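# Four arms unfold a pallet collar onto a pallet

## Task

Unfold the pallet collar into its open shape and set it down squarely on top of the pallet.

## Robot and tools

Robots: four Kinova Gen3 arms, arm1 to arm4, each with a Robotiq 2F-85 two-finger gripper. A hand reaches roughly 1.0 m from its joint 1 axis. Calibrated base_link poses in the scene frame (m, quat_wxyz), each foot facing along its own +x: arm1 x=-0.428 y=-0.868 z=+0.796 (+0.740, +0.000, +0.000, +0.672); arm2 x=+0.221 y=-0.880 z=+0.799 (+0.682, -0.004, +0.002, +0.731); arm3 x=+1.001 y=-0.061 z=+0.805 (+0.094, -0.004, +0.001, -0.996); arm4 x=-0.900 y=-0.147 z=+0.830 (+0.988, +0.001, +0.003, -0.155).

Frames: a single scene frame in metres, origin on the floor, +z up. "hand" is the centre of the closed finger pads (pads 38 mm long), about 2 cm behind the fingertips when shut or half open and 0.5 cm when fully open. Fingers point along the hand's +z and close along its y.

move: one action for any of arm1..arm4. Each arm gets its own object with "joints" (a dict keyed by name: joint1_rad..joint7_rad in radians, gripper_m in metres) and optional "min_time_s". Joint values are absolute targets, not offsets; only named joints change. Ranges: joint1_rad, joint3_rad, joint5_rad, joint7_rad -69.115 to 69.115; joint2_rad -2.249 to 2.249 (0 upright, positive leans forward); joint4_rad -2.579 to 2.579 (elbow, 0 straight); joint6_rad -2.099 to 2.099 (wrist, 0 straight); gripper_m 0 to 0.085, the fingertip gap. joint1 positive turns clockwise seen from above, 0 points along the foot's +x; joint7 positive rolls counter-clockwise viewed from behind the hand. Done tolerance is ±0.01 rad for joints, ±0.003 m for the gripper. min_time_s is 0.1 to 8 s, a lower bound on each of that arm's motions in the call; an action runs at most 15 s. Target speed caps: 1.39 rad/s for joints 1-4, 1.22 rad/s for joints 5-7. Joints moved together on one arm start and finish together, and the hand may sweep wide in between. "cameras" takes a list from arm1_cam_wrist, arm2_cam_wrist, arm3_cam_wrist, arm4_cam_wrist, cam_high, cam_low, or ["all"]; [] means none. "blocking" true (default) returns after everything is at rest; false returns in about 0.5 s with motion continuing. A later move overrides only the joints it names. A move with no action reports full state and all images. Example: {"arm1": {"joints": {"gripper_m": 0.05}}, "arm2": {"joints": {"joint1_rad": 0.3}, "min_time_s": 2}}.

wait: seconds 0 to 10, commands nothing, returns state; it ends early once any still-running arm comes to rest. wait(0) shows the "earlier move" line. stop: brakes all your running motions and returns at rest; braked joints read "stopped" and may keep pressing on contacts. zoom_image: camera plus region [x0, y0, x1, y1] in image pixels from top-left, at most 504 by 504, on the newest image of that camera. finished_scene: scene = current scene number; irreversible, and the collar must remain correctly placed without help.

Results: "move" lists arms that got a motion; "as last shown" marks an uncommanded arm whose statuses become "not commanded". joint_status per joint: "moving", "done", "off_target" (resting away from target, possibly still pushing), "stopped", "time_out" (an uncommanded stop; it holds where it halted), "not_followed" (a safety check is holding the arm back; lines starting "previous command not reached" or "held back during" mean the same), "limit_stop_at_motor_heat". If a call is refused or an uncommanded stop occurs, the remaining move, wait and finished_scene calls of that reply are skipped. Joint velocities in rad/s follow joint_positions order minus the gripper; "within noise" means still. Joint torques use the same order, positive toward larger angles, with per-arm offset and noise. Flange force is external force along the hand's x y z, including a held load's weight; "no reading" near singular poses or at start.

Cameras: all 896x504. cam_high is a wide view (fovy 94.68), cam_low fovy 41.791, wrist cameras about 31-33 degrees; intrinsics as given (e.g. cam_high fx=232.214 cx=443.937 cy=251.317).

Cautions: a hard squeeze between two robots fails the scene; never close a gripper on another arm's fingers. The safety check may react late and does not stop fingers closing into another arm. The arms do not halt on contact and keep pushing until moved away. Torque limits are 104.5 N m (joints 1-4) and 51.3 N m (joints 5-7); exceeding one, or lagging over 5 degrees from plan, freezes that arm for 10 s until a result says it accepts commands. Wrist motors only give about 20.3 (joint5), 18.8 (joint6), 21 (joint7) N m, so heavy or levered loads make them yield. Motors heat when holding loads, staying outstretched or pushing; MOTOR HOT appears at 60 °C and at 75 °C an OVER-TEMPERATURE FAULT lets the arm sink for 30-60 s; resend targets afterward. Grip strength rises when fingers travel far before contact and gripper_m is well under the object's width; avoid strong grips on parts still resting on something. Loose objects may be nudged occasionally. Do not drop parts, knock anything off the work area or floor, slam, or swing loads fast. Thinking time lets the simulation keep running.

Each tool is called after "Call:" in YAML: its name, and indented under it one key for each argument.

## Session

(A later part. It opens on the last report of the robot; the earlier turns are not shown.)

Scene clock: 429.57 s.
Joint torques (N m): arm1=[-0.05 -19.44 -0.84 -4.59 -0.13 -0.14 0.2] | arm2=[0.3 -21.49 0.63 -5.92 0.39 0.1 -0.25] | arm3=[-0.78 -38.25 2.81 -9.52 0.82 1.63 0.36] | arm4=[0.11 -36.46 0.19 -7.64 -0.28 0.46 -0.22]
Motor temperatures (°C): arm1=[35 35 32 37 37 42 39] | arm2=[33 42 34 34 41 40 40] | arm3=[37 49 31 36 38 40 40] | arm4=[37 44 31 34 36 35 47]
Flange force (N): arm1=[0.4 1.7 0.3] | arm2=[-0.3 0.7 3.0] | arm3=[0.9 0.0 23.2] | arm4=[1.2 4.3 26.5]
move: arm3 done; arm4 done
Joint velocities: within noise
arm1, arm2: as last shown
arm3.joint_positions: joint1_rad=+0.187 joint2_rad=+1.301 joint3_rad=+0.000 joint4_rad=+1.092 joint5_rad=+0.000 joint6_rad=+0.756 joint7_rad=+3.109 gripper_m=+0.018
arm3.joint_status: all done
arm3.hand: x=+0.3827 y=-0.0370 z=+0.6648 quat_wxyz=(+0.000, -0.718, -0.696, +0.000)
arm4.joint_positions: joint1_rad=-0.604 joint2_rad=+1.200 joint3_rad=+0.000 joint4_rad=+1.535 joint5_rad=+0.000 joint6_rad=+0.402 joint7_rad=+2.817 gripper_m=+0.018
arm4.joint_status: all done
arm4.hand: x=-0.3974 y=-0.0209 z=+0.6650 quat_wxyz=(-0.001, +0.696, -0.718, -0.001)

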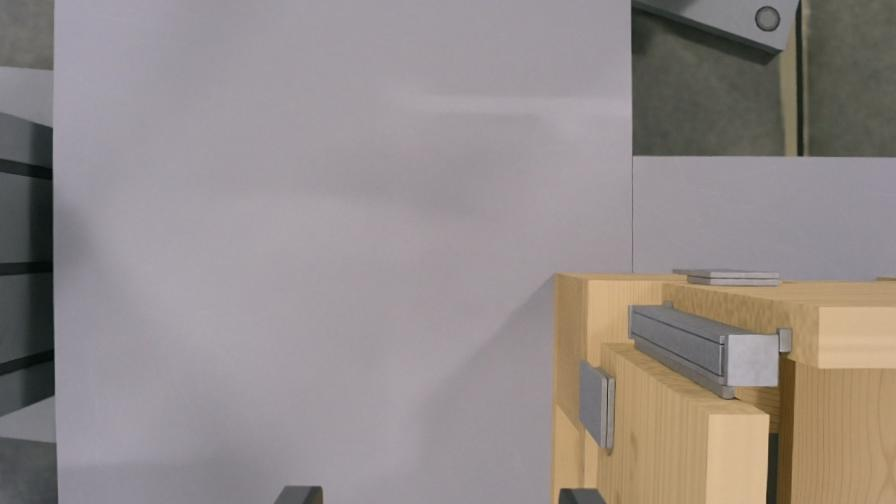

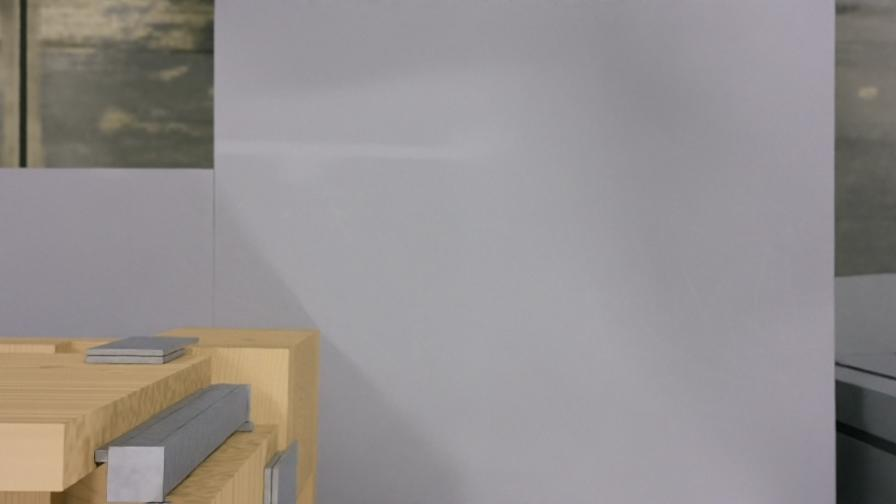

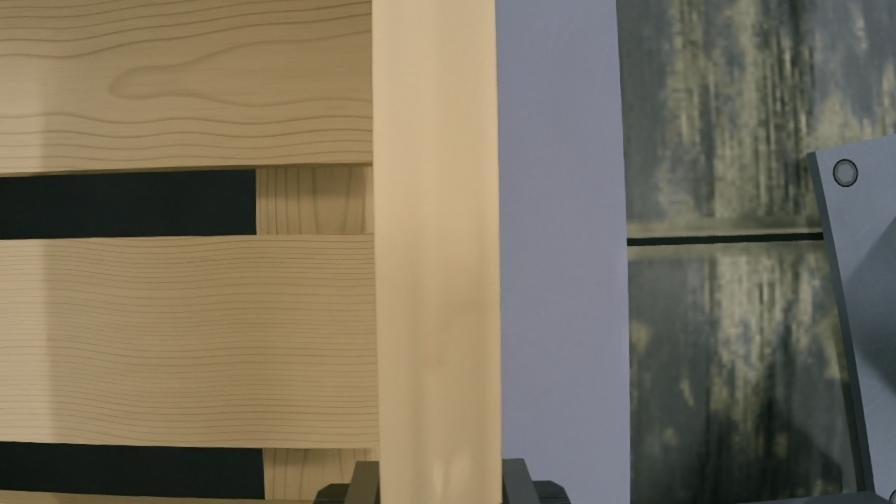

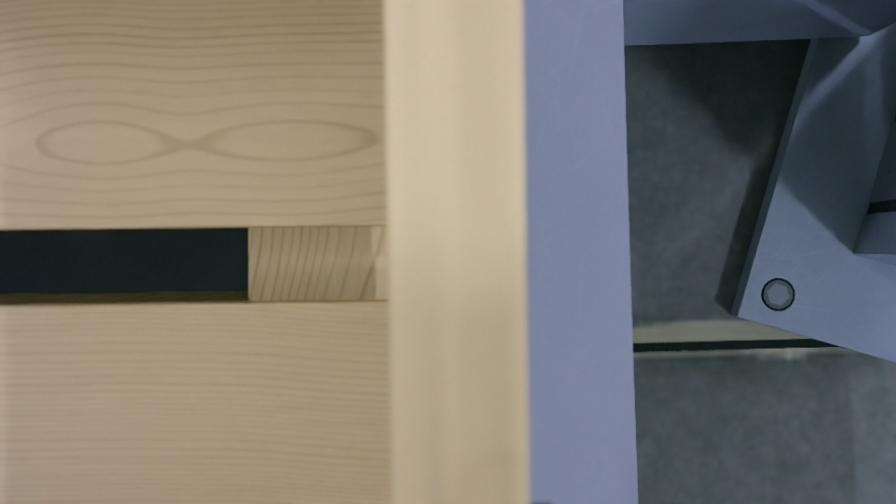

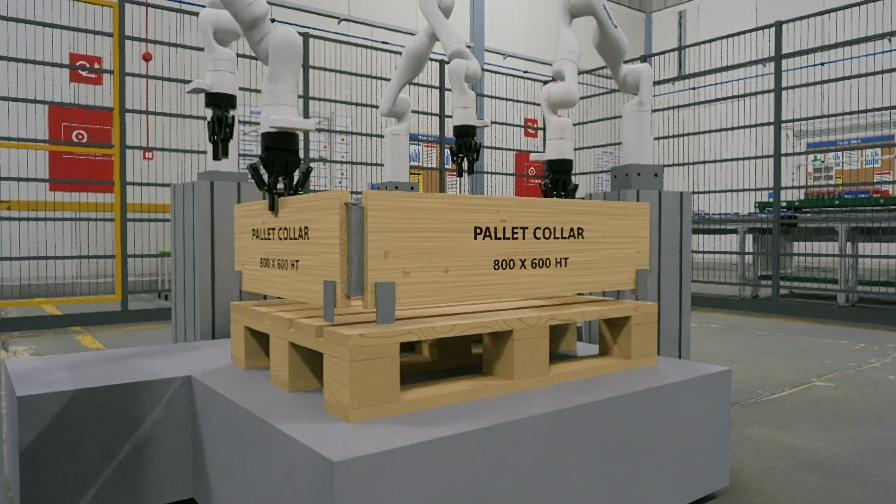

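Call:
move:
  arm3: {"joints": {"joint2_rad": 1.3401, "joint4_rad": 1.0716, "joint6_rad": 0.7381}, "min_time_s": 1.5}
  arm4: {"joints": {"joint2_rad": 1.2439, "joint4_rad": 1.5124, "joint6_rad": 0.3807}, "min_time_s": 1.5}
  cameras: ["arm1_cam_wrist", "arm2_cam_wrist", "cam_low"]

Call:
zoom_image:
  camera: "arm1_cam_wrist"
  region: [540, 230, 840, 430]

Call:
zoom_image:
  camera: "arm2_cam_wrist"
  region: [40, 304, 340, 504]

Call:
zoom_image:
  camera: "cam_low"
  region: [300, 270, 430, 370]

Call:
zoom_image:
  camera: "cam_low"
  region: [580, 250, 700, 330]

Call:
zoom_image:
  camera: "cam_low"
  region: [210, 240, 310, 340]

Scene clock: 436.17 s.
Joint torques (N m): arm1=[-0.13 -19.46 -0.82 -4.57 -0.14 -0.14 0.25] | arm2=[0.3 -21.48 0.6 -5.96 0.43 0.09 -0.25] | arm3=[-0.81 -38.21 2.76 -8.83 0.85 1.83 0.38] | arm4=[-0.12 -35.65 -0.14 -6.34 -0.32 0.89 -0.21]
Motor temperatures (°C): arm1=[35 35 32 37 37 42 39] | arm2=[33 42 34 34 41 40 40] | arm3=[37 50 31 36 38 40 40] | arm4=[37 44 31 34 36 35 47]
Flange force (N): arm1=[0.3 1.8 0.3] | arm2=[-0.3 0.8 2.9] | arm3=[0.9 -1.6 23.7] | arm4=[1.1 2.7 25.8]
move: arm3 done; arm4 done
Joint velocities: within noise
arm1, arm2: as last shown
arm3.joint_positions: joint1_rad=+0.187 joint2_rad=+1.340 joint3_rad=+0.000 joint4_rad=+1.072 joint5_rad=+0.000 joint6_rad=+0.738 joint7_rad=+3.109 gripper_m=+0.018
arm3.joint_status: all done
arm3.hand: x=+0.3827 y=-0.0370 z=+0.6451 quat_wxyz=(+0.000, -0.718, -0.696, +0.000)
arm4.joint_positions: joint1_rad=-0.604 joint2_rad=+1.244 joint3_rad=+0.000 joint4_rad=+1.512 joint5_rad=+0.000 joint6_rad=+0.381 joint7_rad=+2.817 gripper_m=+0.018
arm4.joint_status: all done
arm4.hand: x=-0.3975 y=-0.0208 z=+0.6450 quat_wxyz=(-0.001, +0.696, -0.718, -0.001)

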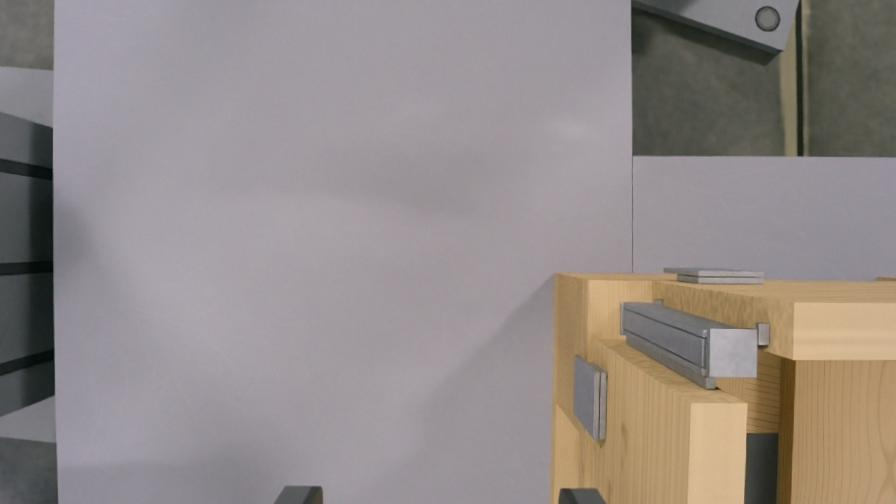

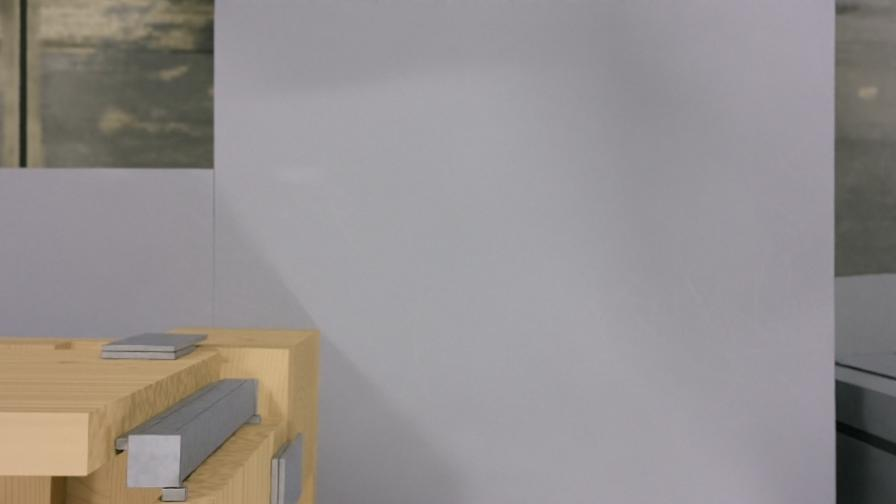

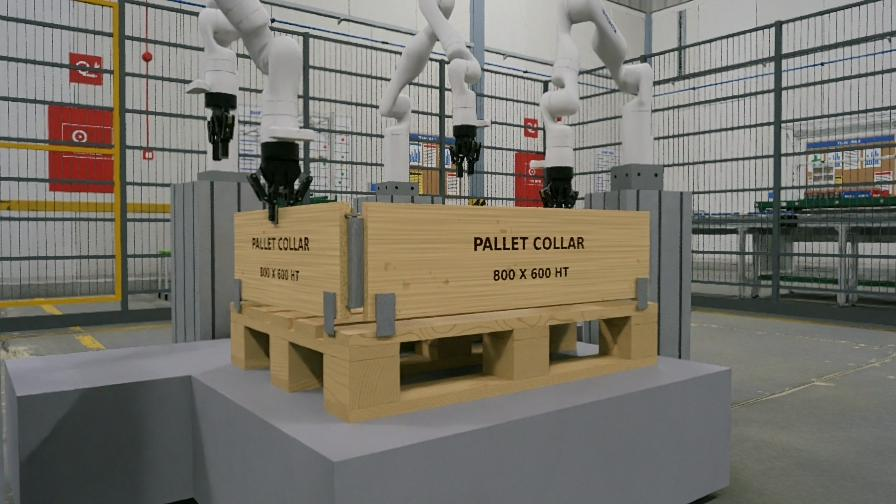

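Scaled by 1.680 from the camera's image (finer frame: 1280x720).

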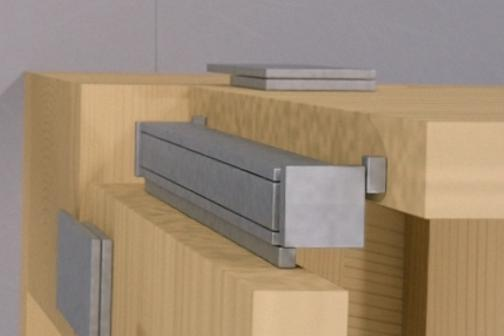

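Scaled by 1.680 from the camera's image (finer frame: 1280x720).

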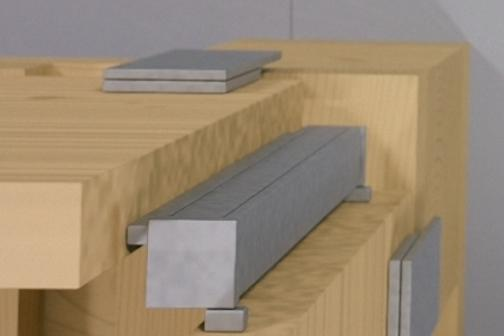

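Scaled by 3.877 from the camera's image (finer frame: 1280x720).

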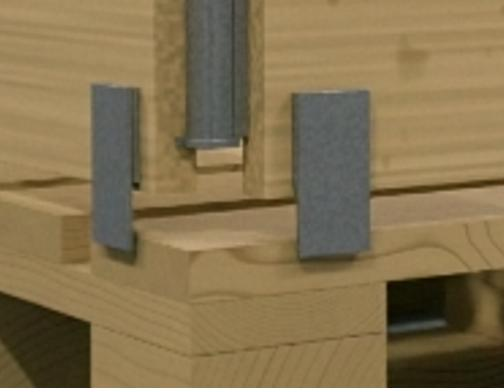

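Scaled by 4.200 from the camera's image (finer frame: 1280x720).

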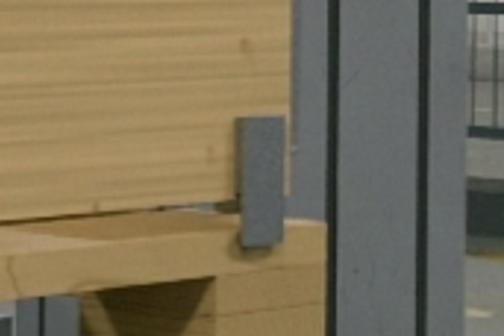

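Scaled by 5.040 from the camera's image (finer frame: 1280x720).

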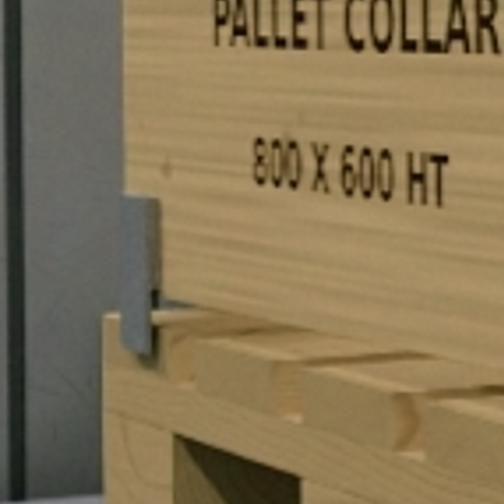

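Call:
move:
  arm3: {"joints": {"joint2_rad": 1.3705, "joint4_rad": 1.0535, "joint6_rad": 0.7258}, "min_time_s": 1.5}
  arm4: {"joints": {"joint2_rad": 1.277, "joint4_rad": 1.4934, "joint6_rad": 0.3666}, "min_time_s": 1.5}
  cameras: ["arm1_cam_wrist", "arm2_cam_wrist", "cam_low"]

Call:
zoom_image:
  camera: "cam_low"
  region: [300, 270, 430, 370]

Call:
zoom_image:
  camera: "cam_low"
  region: [580, 250, 700, 330]

Call:
zoom_image:
  camera: "cam_low"
  region: [210, 240, 310, 340]

Scene clock: 440.43 s.
Joint torques (N m): arm1=[-0.13 -19.48 -0.82 -4.66 -0.17 -0.12 0.23] | arm2=[0.32 -21.45 0.6 -5.95 0.42 0.08 -0.26] | arm3=[-2.14 -35.54 2.53 -8.5 1.11 1.49 0.37] | arm4=[0.05 -35.88 -0.16 -6.94 -0.3 0.63 -0.1]
Motor temperatures (°C): arm1=[35 35 32 37 37 42 39] | arm2=[33 42 34 34 41 40 40] | arm3=[37 50 31 36 38 40 40] | arm4=[37 44 31 34 36 35 47]
Flange force (N): arm1=[0.3 1.4 0.4] | arm2=[-0.4 0.8 2.9] | arm3=[3.1 1.0 18.2] | arm4=[1.3 5.1 24.8]
move: arm3 done; arm4 done
Joint velocities: within noise
arm1, arm2: as last shown
arm3.joint_positions: joint1_rad=+0.187 joint2_rad=+1.371 joint3_rad=+0.000 joint4_rad=+1.053 joint5_rad=+0.000 joint6_rad=+0.726 joint7_rad=+3.109 gripper_m=+0.018
arm3.joint_status: all done
arm3.hand: x=+0.3828 y=-0.0370 z=+0.6300 quat_wxyz=(+0.000, -0.718, -0.696, +0.000)
arm4.joint_positions: joint1_rad=-0.604 joint2_rad=+1.277 joint3_rad=+0.000 joint4_rad=+1.493 joint5_rad=+0.000 joint6_rad=+0.367 joint7_rad=+2.817 gripper_m=+0.018
arm4.joint_status: all done
arm4.hand: x=-0.3975 y=-0.0208 z=+0.6301 quat_wxyz=(-0.001, +0.696, -0.718, -0.001)

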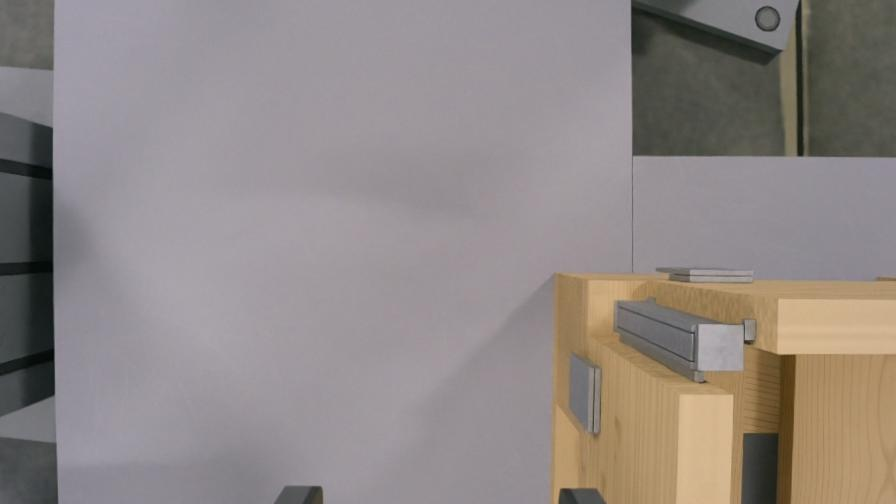

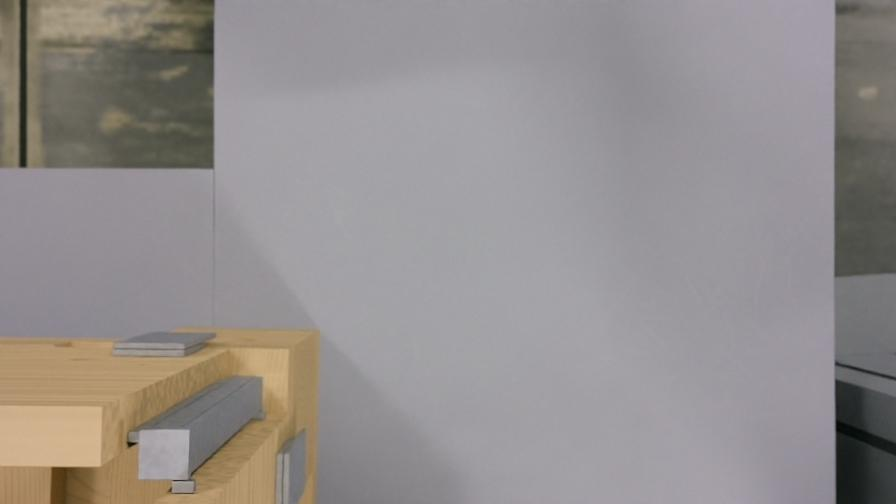

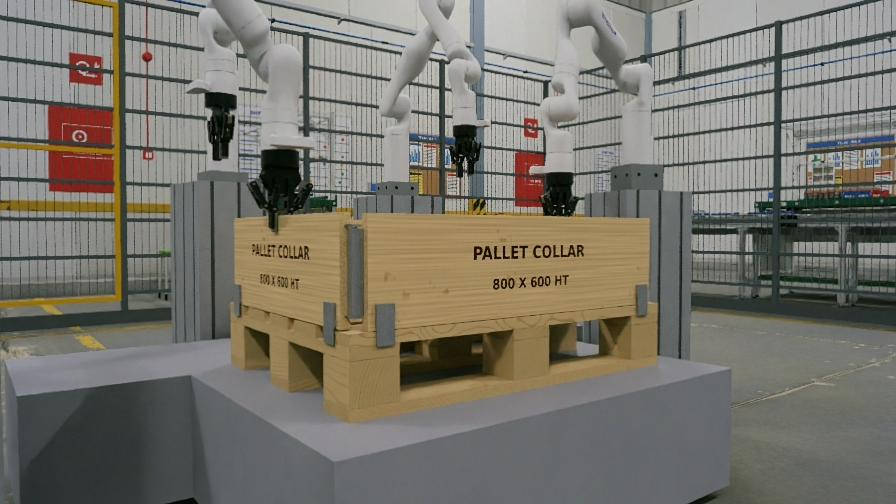

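Scaled by 3.877 from the camera's image (finer frame: 1280x720).

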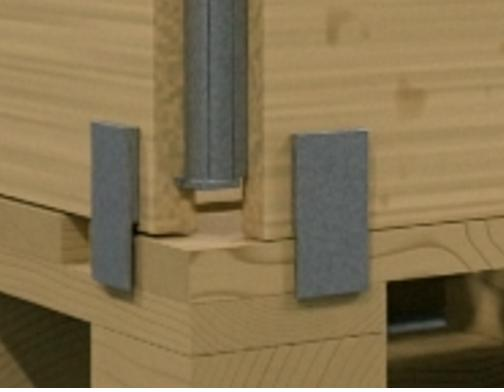

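Scaled by 4.200 from the camera's image (finer frame: 1280x720).

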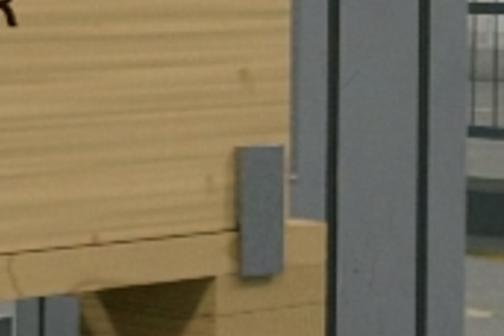

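Scaled by 5.040 from the camera's image (finer frame: 1280x720).

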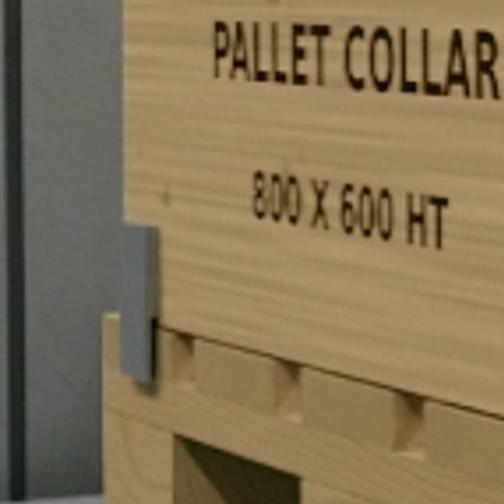

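Call:
move:
  arm3: {"joints": {"joint2_rad": 1.3777, "joint4_rad": 1.0487, "joint6_rad": 0.7234}, "min_time_s": 1}
  arm4: {"joints": {"joint2_rad": 1.2849, "joint4_rad": 1.4886, "joint6_rad": 0.3635}, "min_time_s": 1}

Scene clock: 442.70 s.
Joint torques (N m): arm1=[-0.05 -19.51 -0.83 -4.65 -0.12 -0.15 0.26] | arm2=[0.32 -21.46 0.63 -5.97 0.41 0.09 -0.28] | arm3=[-4.25 -19.92 0.29 -4.82 0.35 0.19 0.27] | arm4=[0.83 -25.69 0.65 -5.06 0.01 0.45 -0.02]
Motor temperatures (°C): arm1=[35 35 32 37 37 42 39] | arm2=[33 42 34 34 41 40 40] | arm3=[37 49 31 36 38 40 40] | arm4=[37 44 31 34 36 35 47]
Flange force (N): arm1=[0.5 1.6 0.4] | arm2=[-0.3 0.8 2.9] | arm3=[6.7 4.9 -10.1] | arm4=[-0.1 6.6 4.3]
move: arm3 done; arm4 done
Joint velocities: within noise
arm1, arm2: as last shown
arm3.joint_positions: joint1_rad=+0.187 joint2_rad=+1.378 joint3_rad=+0.000 joint4_rad=+1.049 joint5_rad=+0.000 joint6_rad=+0.723 joint7_rad=+3.109 gripper_m=+0.018
arm3.joint_status: all done
arm3.hand: x=+0.3827 y=-0.0369 z=+0.6266 quat_wxyz=(+0.000, -0.718, -0.696, +0.000)
arm4.joint_positions: joint1_rad=-0.604 joint2_rad=+1.285 joint3_rad=+0.000 joint4_rad=+1.489 joint5_rad=+0.000 joint6_rad=+0.363 joint7_rad=+2.817 gripper_m=+0.018
arm4.joint_status: all done
arm4.hand: x=-0.3974 y=-0.0207 z=+0.6266 quat_wxyz=(-0.001, +0.696, -0.718, -0.001)
pictures: none

Call:
move:
  arm3: {"joints": {"gripper_m": 0.05}}
  arm4: {"joints": {"gripper_m": 0.05}}
  cameras: ["all"]

Call:
zoom_image:
  camera: "arm1_cam_wrist"
  region: [540, 230, 840, 430]

Call:
zoom_image:
  camera: "arm2_cam_wrist"
  region: [40, 304, 340, 504]

Call:
zoom_image:
  camera: "cam_low"
  region: [300, 270, 430, 370]

Call:
zoom_image:
  camera: "cam_low"
  region: [580, 250, 700, 330]

Call:
zoom_image:
  camera: "cam_high"
  region: [390, 170, 530, 330]

Scene clock: 444.97 s.
Joint torques (N m): arm1=[-0.05 -19.42 -0.8 -4.56 -0.12 -0.15 0.26] | arm2=[0.33 -21.5 0.58 -5.91 0.42 0.08 -0.27] | arm3=[-0.95 -24.26 2.13 -6.06 0.6 0.4 0.46] | arm4=[0.53 -23.02 0.55 -5.21 -0.06 0.04 -0.16]
Motor temperatures (°C): arm1=[35 35 32 37 37 42 39] | arm2=[33 42 34 34 41 40 40] | arm3=[37 49 31 36 38 40 40] | arm4=[37 44 31 34 36 35 47]
Flange force (N): arm1=[0.5 1.8 0.2] | arm2=[-0.3 0.6 3.0] | arm3=[1.0 4.6 -2.7] | arm4=[1.2 7.8 -2.3]
move: arm3 done; arm4 done
Joint velocities: within noise
arm1, arm2: as last shown
arm3.joint_positions: joint1_rad=+0.187 joint2_rad=+1.378 joint3_rad=+0.000 joint4_rad=+1.049 joint5_rad=+0.000 joint6_rad=+0.723 joint7_rad=+3.109 gripper_m=+0.050
arm3.joint_status: all done
arm3.hand: x=+0.3828 y=-0.0370 z=+0.6265 quat_wxyz=(+0.000, -0.718, -0.696, +0.000)
arm4.joint_positions: joint1_rad=-0.604 joint2_rad=+1.285 joint3_rad=+0.000 joint4_rad=+1.489 joint5_rad=+0.000 joint6_rad=+0.363 joint7_rad=+2.817 gripper_m=+0.050
arm4.joint_status: all done
arm4.hand: x=-0.3974 y=-0.0207 z=+0.6265 quat_wxyz=(-0.001, +0.696, -0.718, -0.001)
pictures: arm1_cam_wrist, arm2_cam_wrist, arm3_cam_wrist, arm4_cam_wrist, cam_high, cam_low

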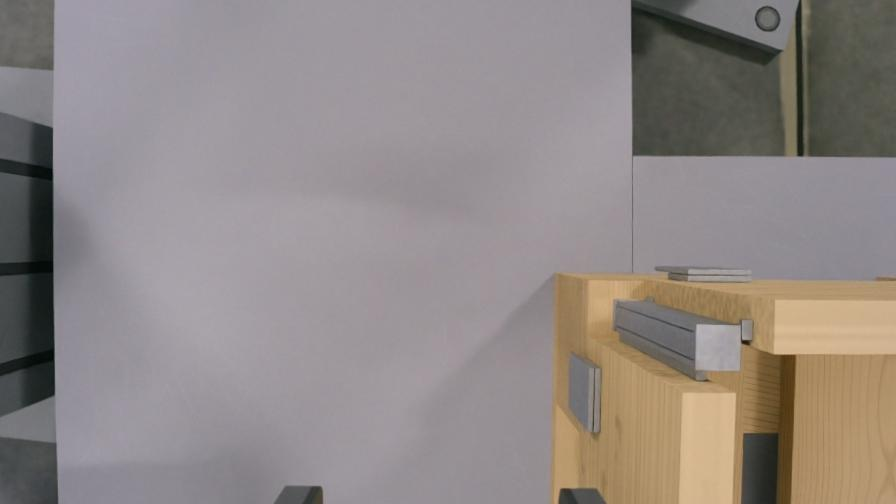

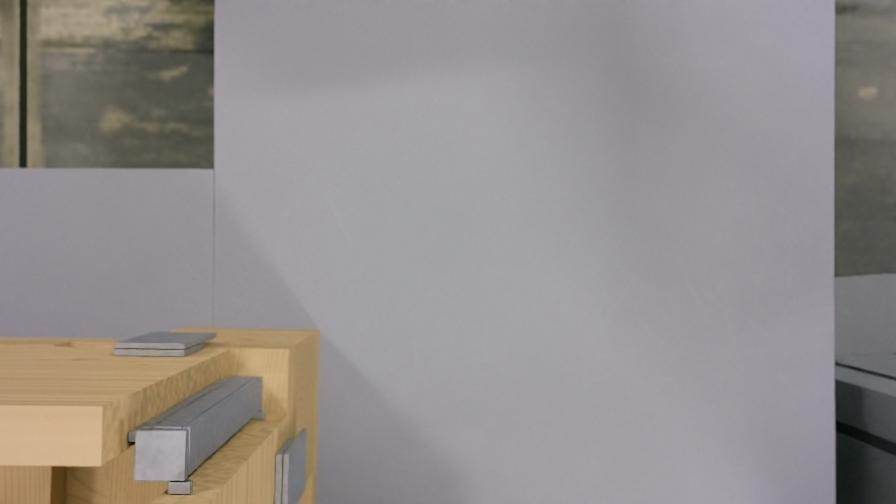

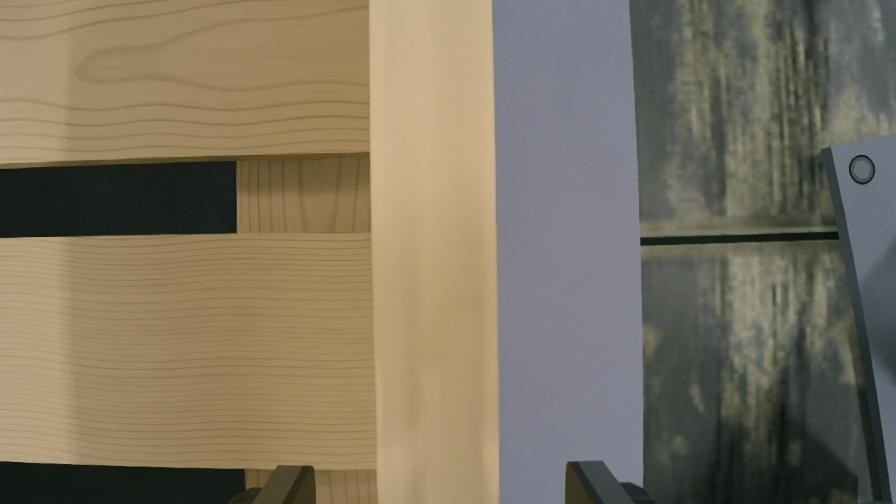

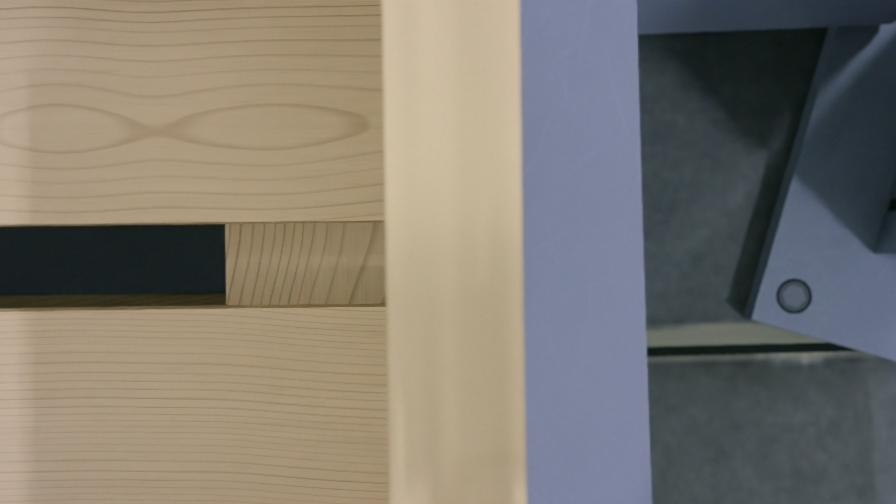

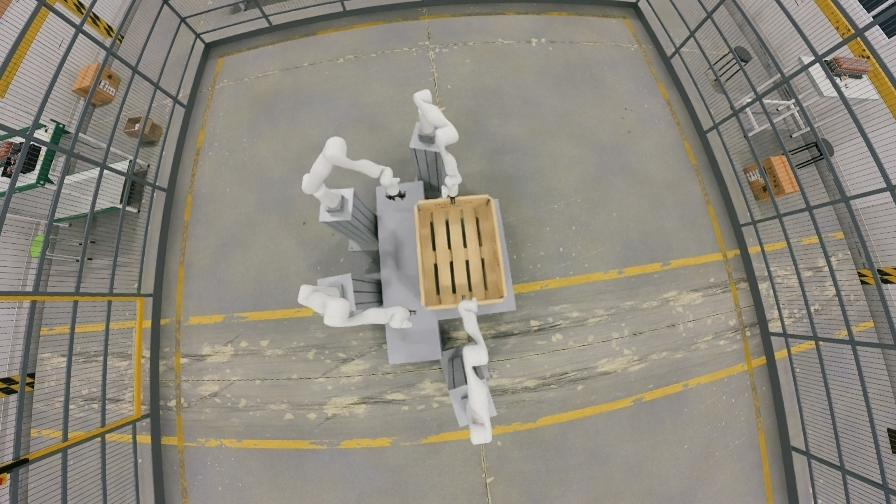

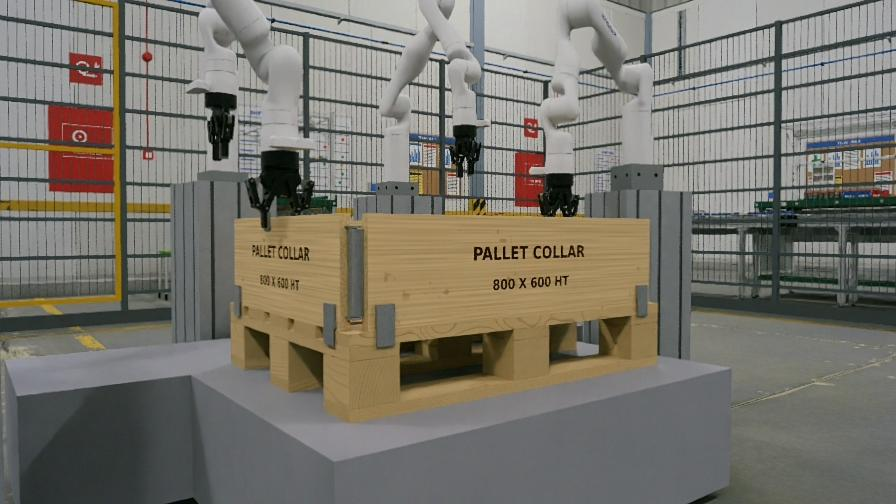

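Scaled by 1.680 from the camera's image (finer frame: 1280x720).

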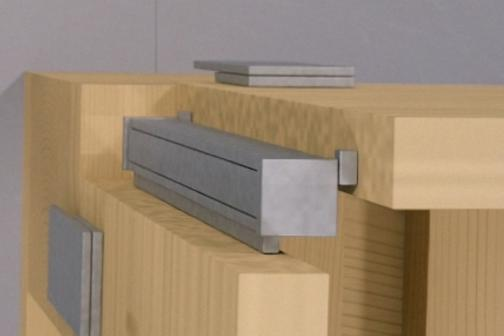

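Scaled by 1.680 from the camera's image (finer frame: 1280x720).

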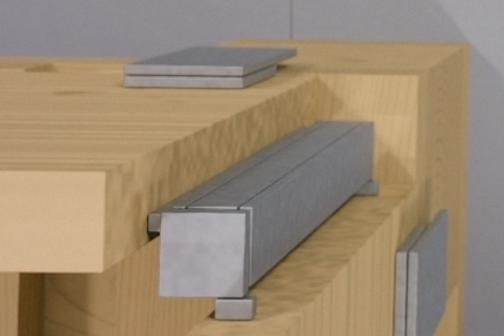

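Scaled by 3.877 from the camera's image (finer frame: 1280x720).

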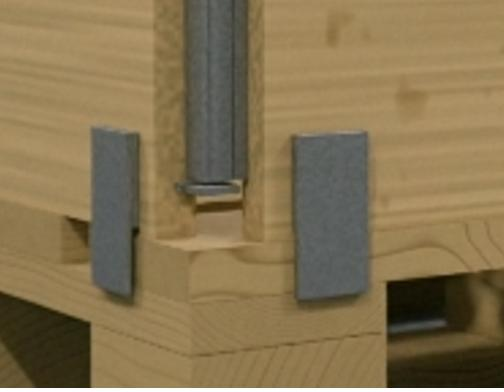

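Scaled by 4.200 from the camera's image (finer frame: 1280x720).

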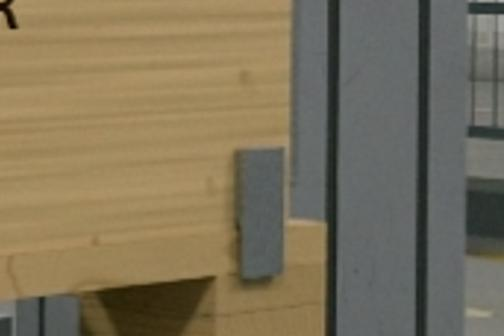

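Scaled by 3.150 from the camera's image (finer frame: 1280x720).

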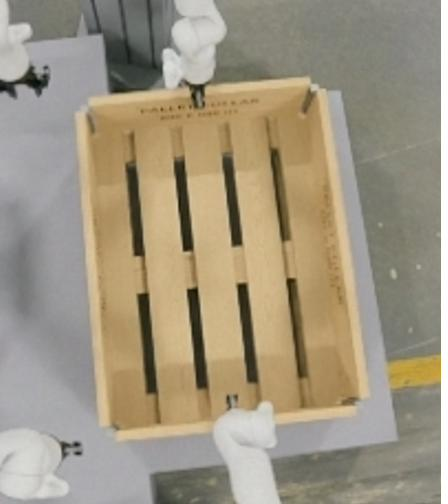

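Call:
move:
  arm3: {"joints": {"joint2_rad": 1.0634, "joint4_rad": 1.1443, "joint6_rad": 0.9421}, "min_time_s": 2.5}
  arm4: {"joints": {"joint2_rad": 0.9184, "joint4_rad": 1.6073, "joint6_rad": 0.6113}, "min_time_s": 2.5}
  cameras: ["arm3_cam_wrist", "arm4_cam_wrist", "cam_low"]

Call:
zoom_image:
  camera: "cam_low"
  region: [210, 200, 450, 380]

Scene clock: 449.63 s.
Joint torques (N m): arm1=[-0.05 -19.48 -0.74 -4.64 -0.14 -0.11 0.3] | arm2=[0.32 -21.46 0.62 -5.98 0.41 0.05 -0.28] | arm3=[-0.97 -23.36 2.06 -7.38 0.67 0.36 0.39] | arm4=[0.53 -21.79 0.44 -7.3 -0.05 0.02 -0.16]
Motor temperatures (°C): arm1=[35 35 32 38 37 42 39] | arm2=[33 42 34 34 41 40 40] | arm3=[37 49 31 36 38 40 40] | arm4=[37 44 31 34 36 35 47]
Flange force (N): arm1=[0.6 1.5 0.4] | arm2=[-0.3 0.8 2.8] | arm3=[1.1 4.7 -1.4] | arm4=[1.2 7.9 0.5]
move: arm3 done; arm4 done
Joint velocities: within noise
arm1, arm2: as last shown
arm3.joint_positions: joint1_rad=+0.187 joint2_rad=+1.063 joint3_rad=+0.000 joint4_rad=+1.144 joint5_rad=+0.000 joint6_rad=+0.942 joint7_rad=+3.109 gripper_m=+0.050
arm3.joint_status: all done
arm3.hand: x=+0.3827 y=-0.0371 z=+0.8006 quat_wxyz=(+0.000, -0.718, -0.696, +0.000)
arm4.joint_positions: joint1_rad=-0.604 joint2_rad=+0.918 joint3_rad=+0.000 joint4_rad=+1.607 joint5_rad=+0.000 joint6_rad=+0.611 joint7_rad=+2.817 gripper_m=+0.050
arm4.joint_status: all done
arm4.hand: x=-0.3974 y=-0.0213 z=+0.8000 quat_wxyz=(-0.001, +0.696, -0.718, -0.001)

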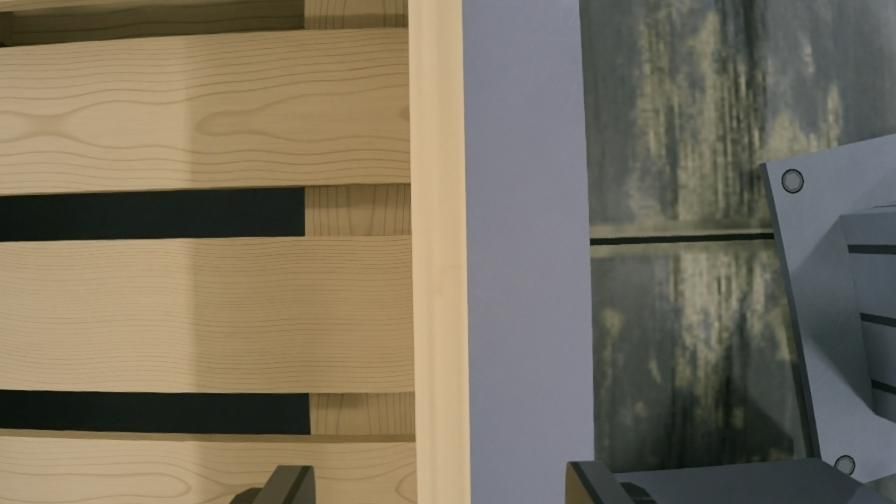

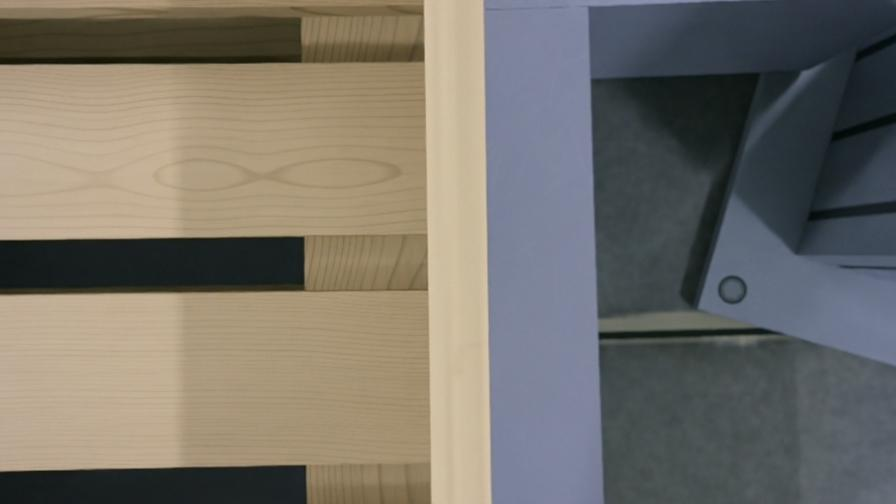

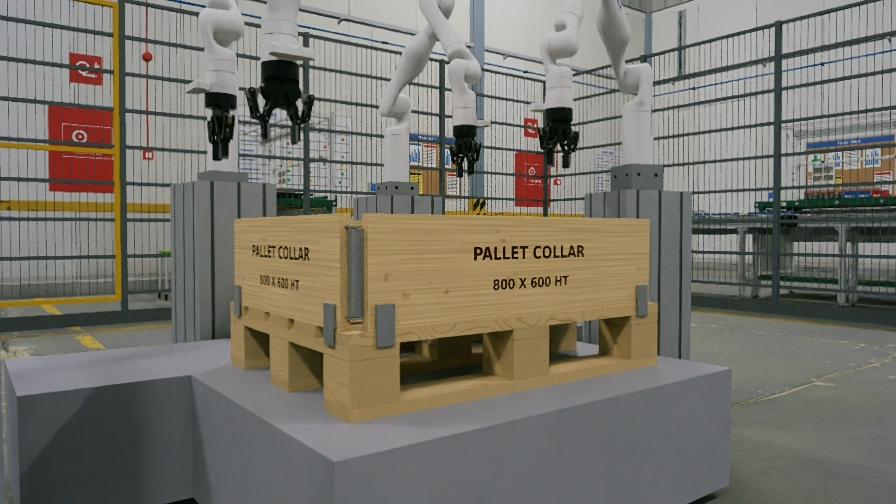

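Scaled by 2.100 from the camera's image (finer frame: 1280x720).

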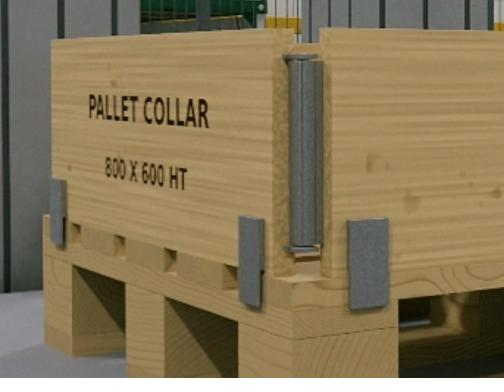

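Call:
finished_scene:
  scene: 1

The scene is finished: the task was done.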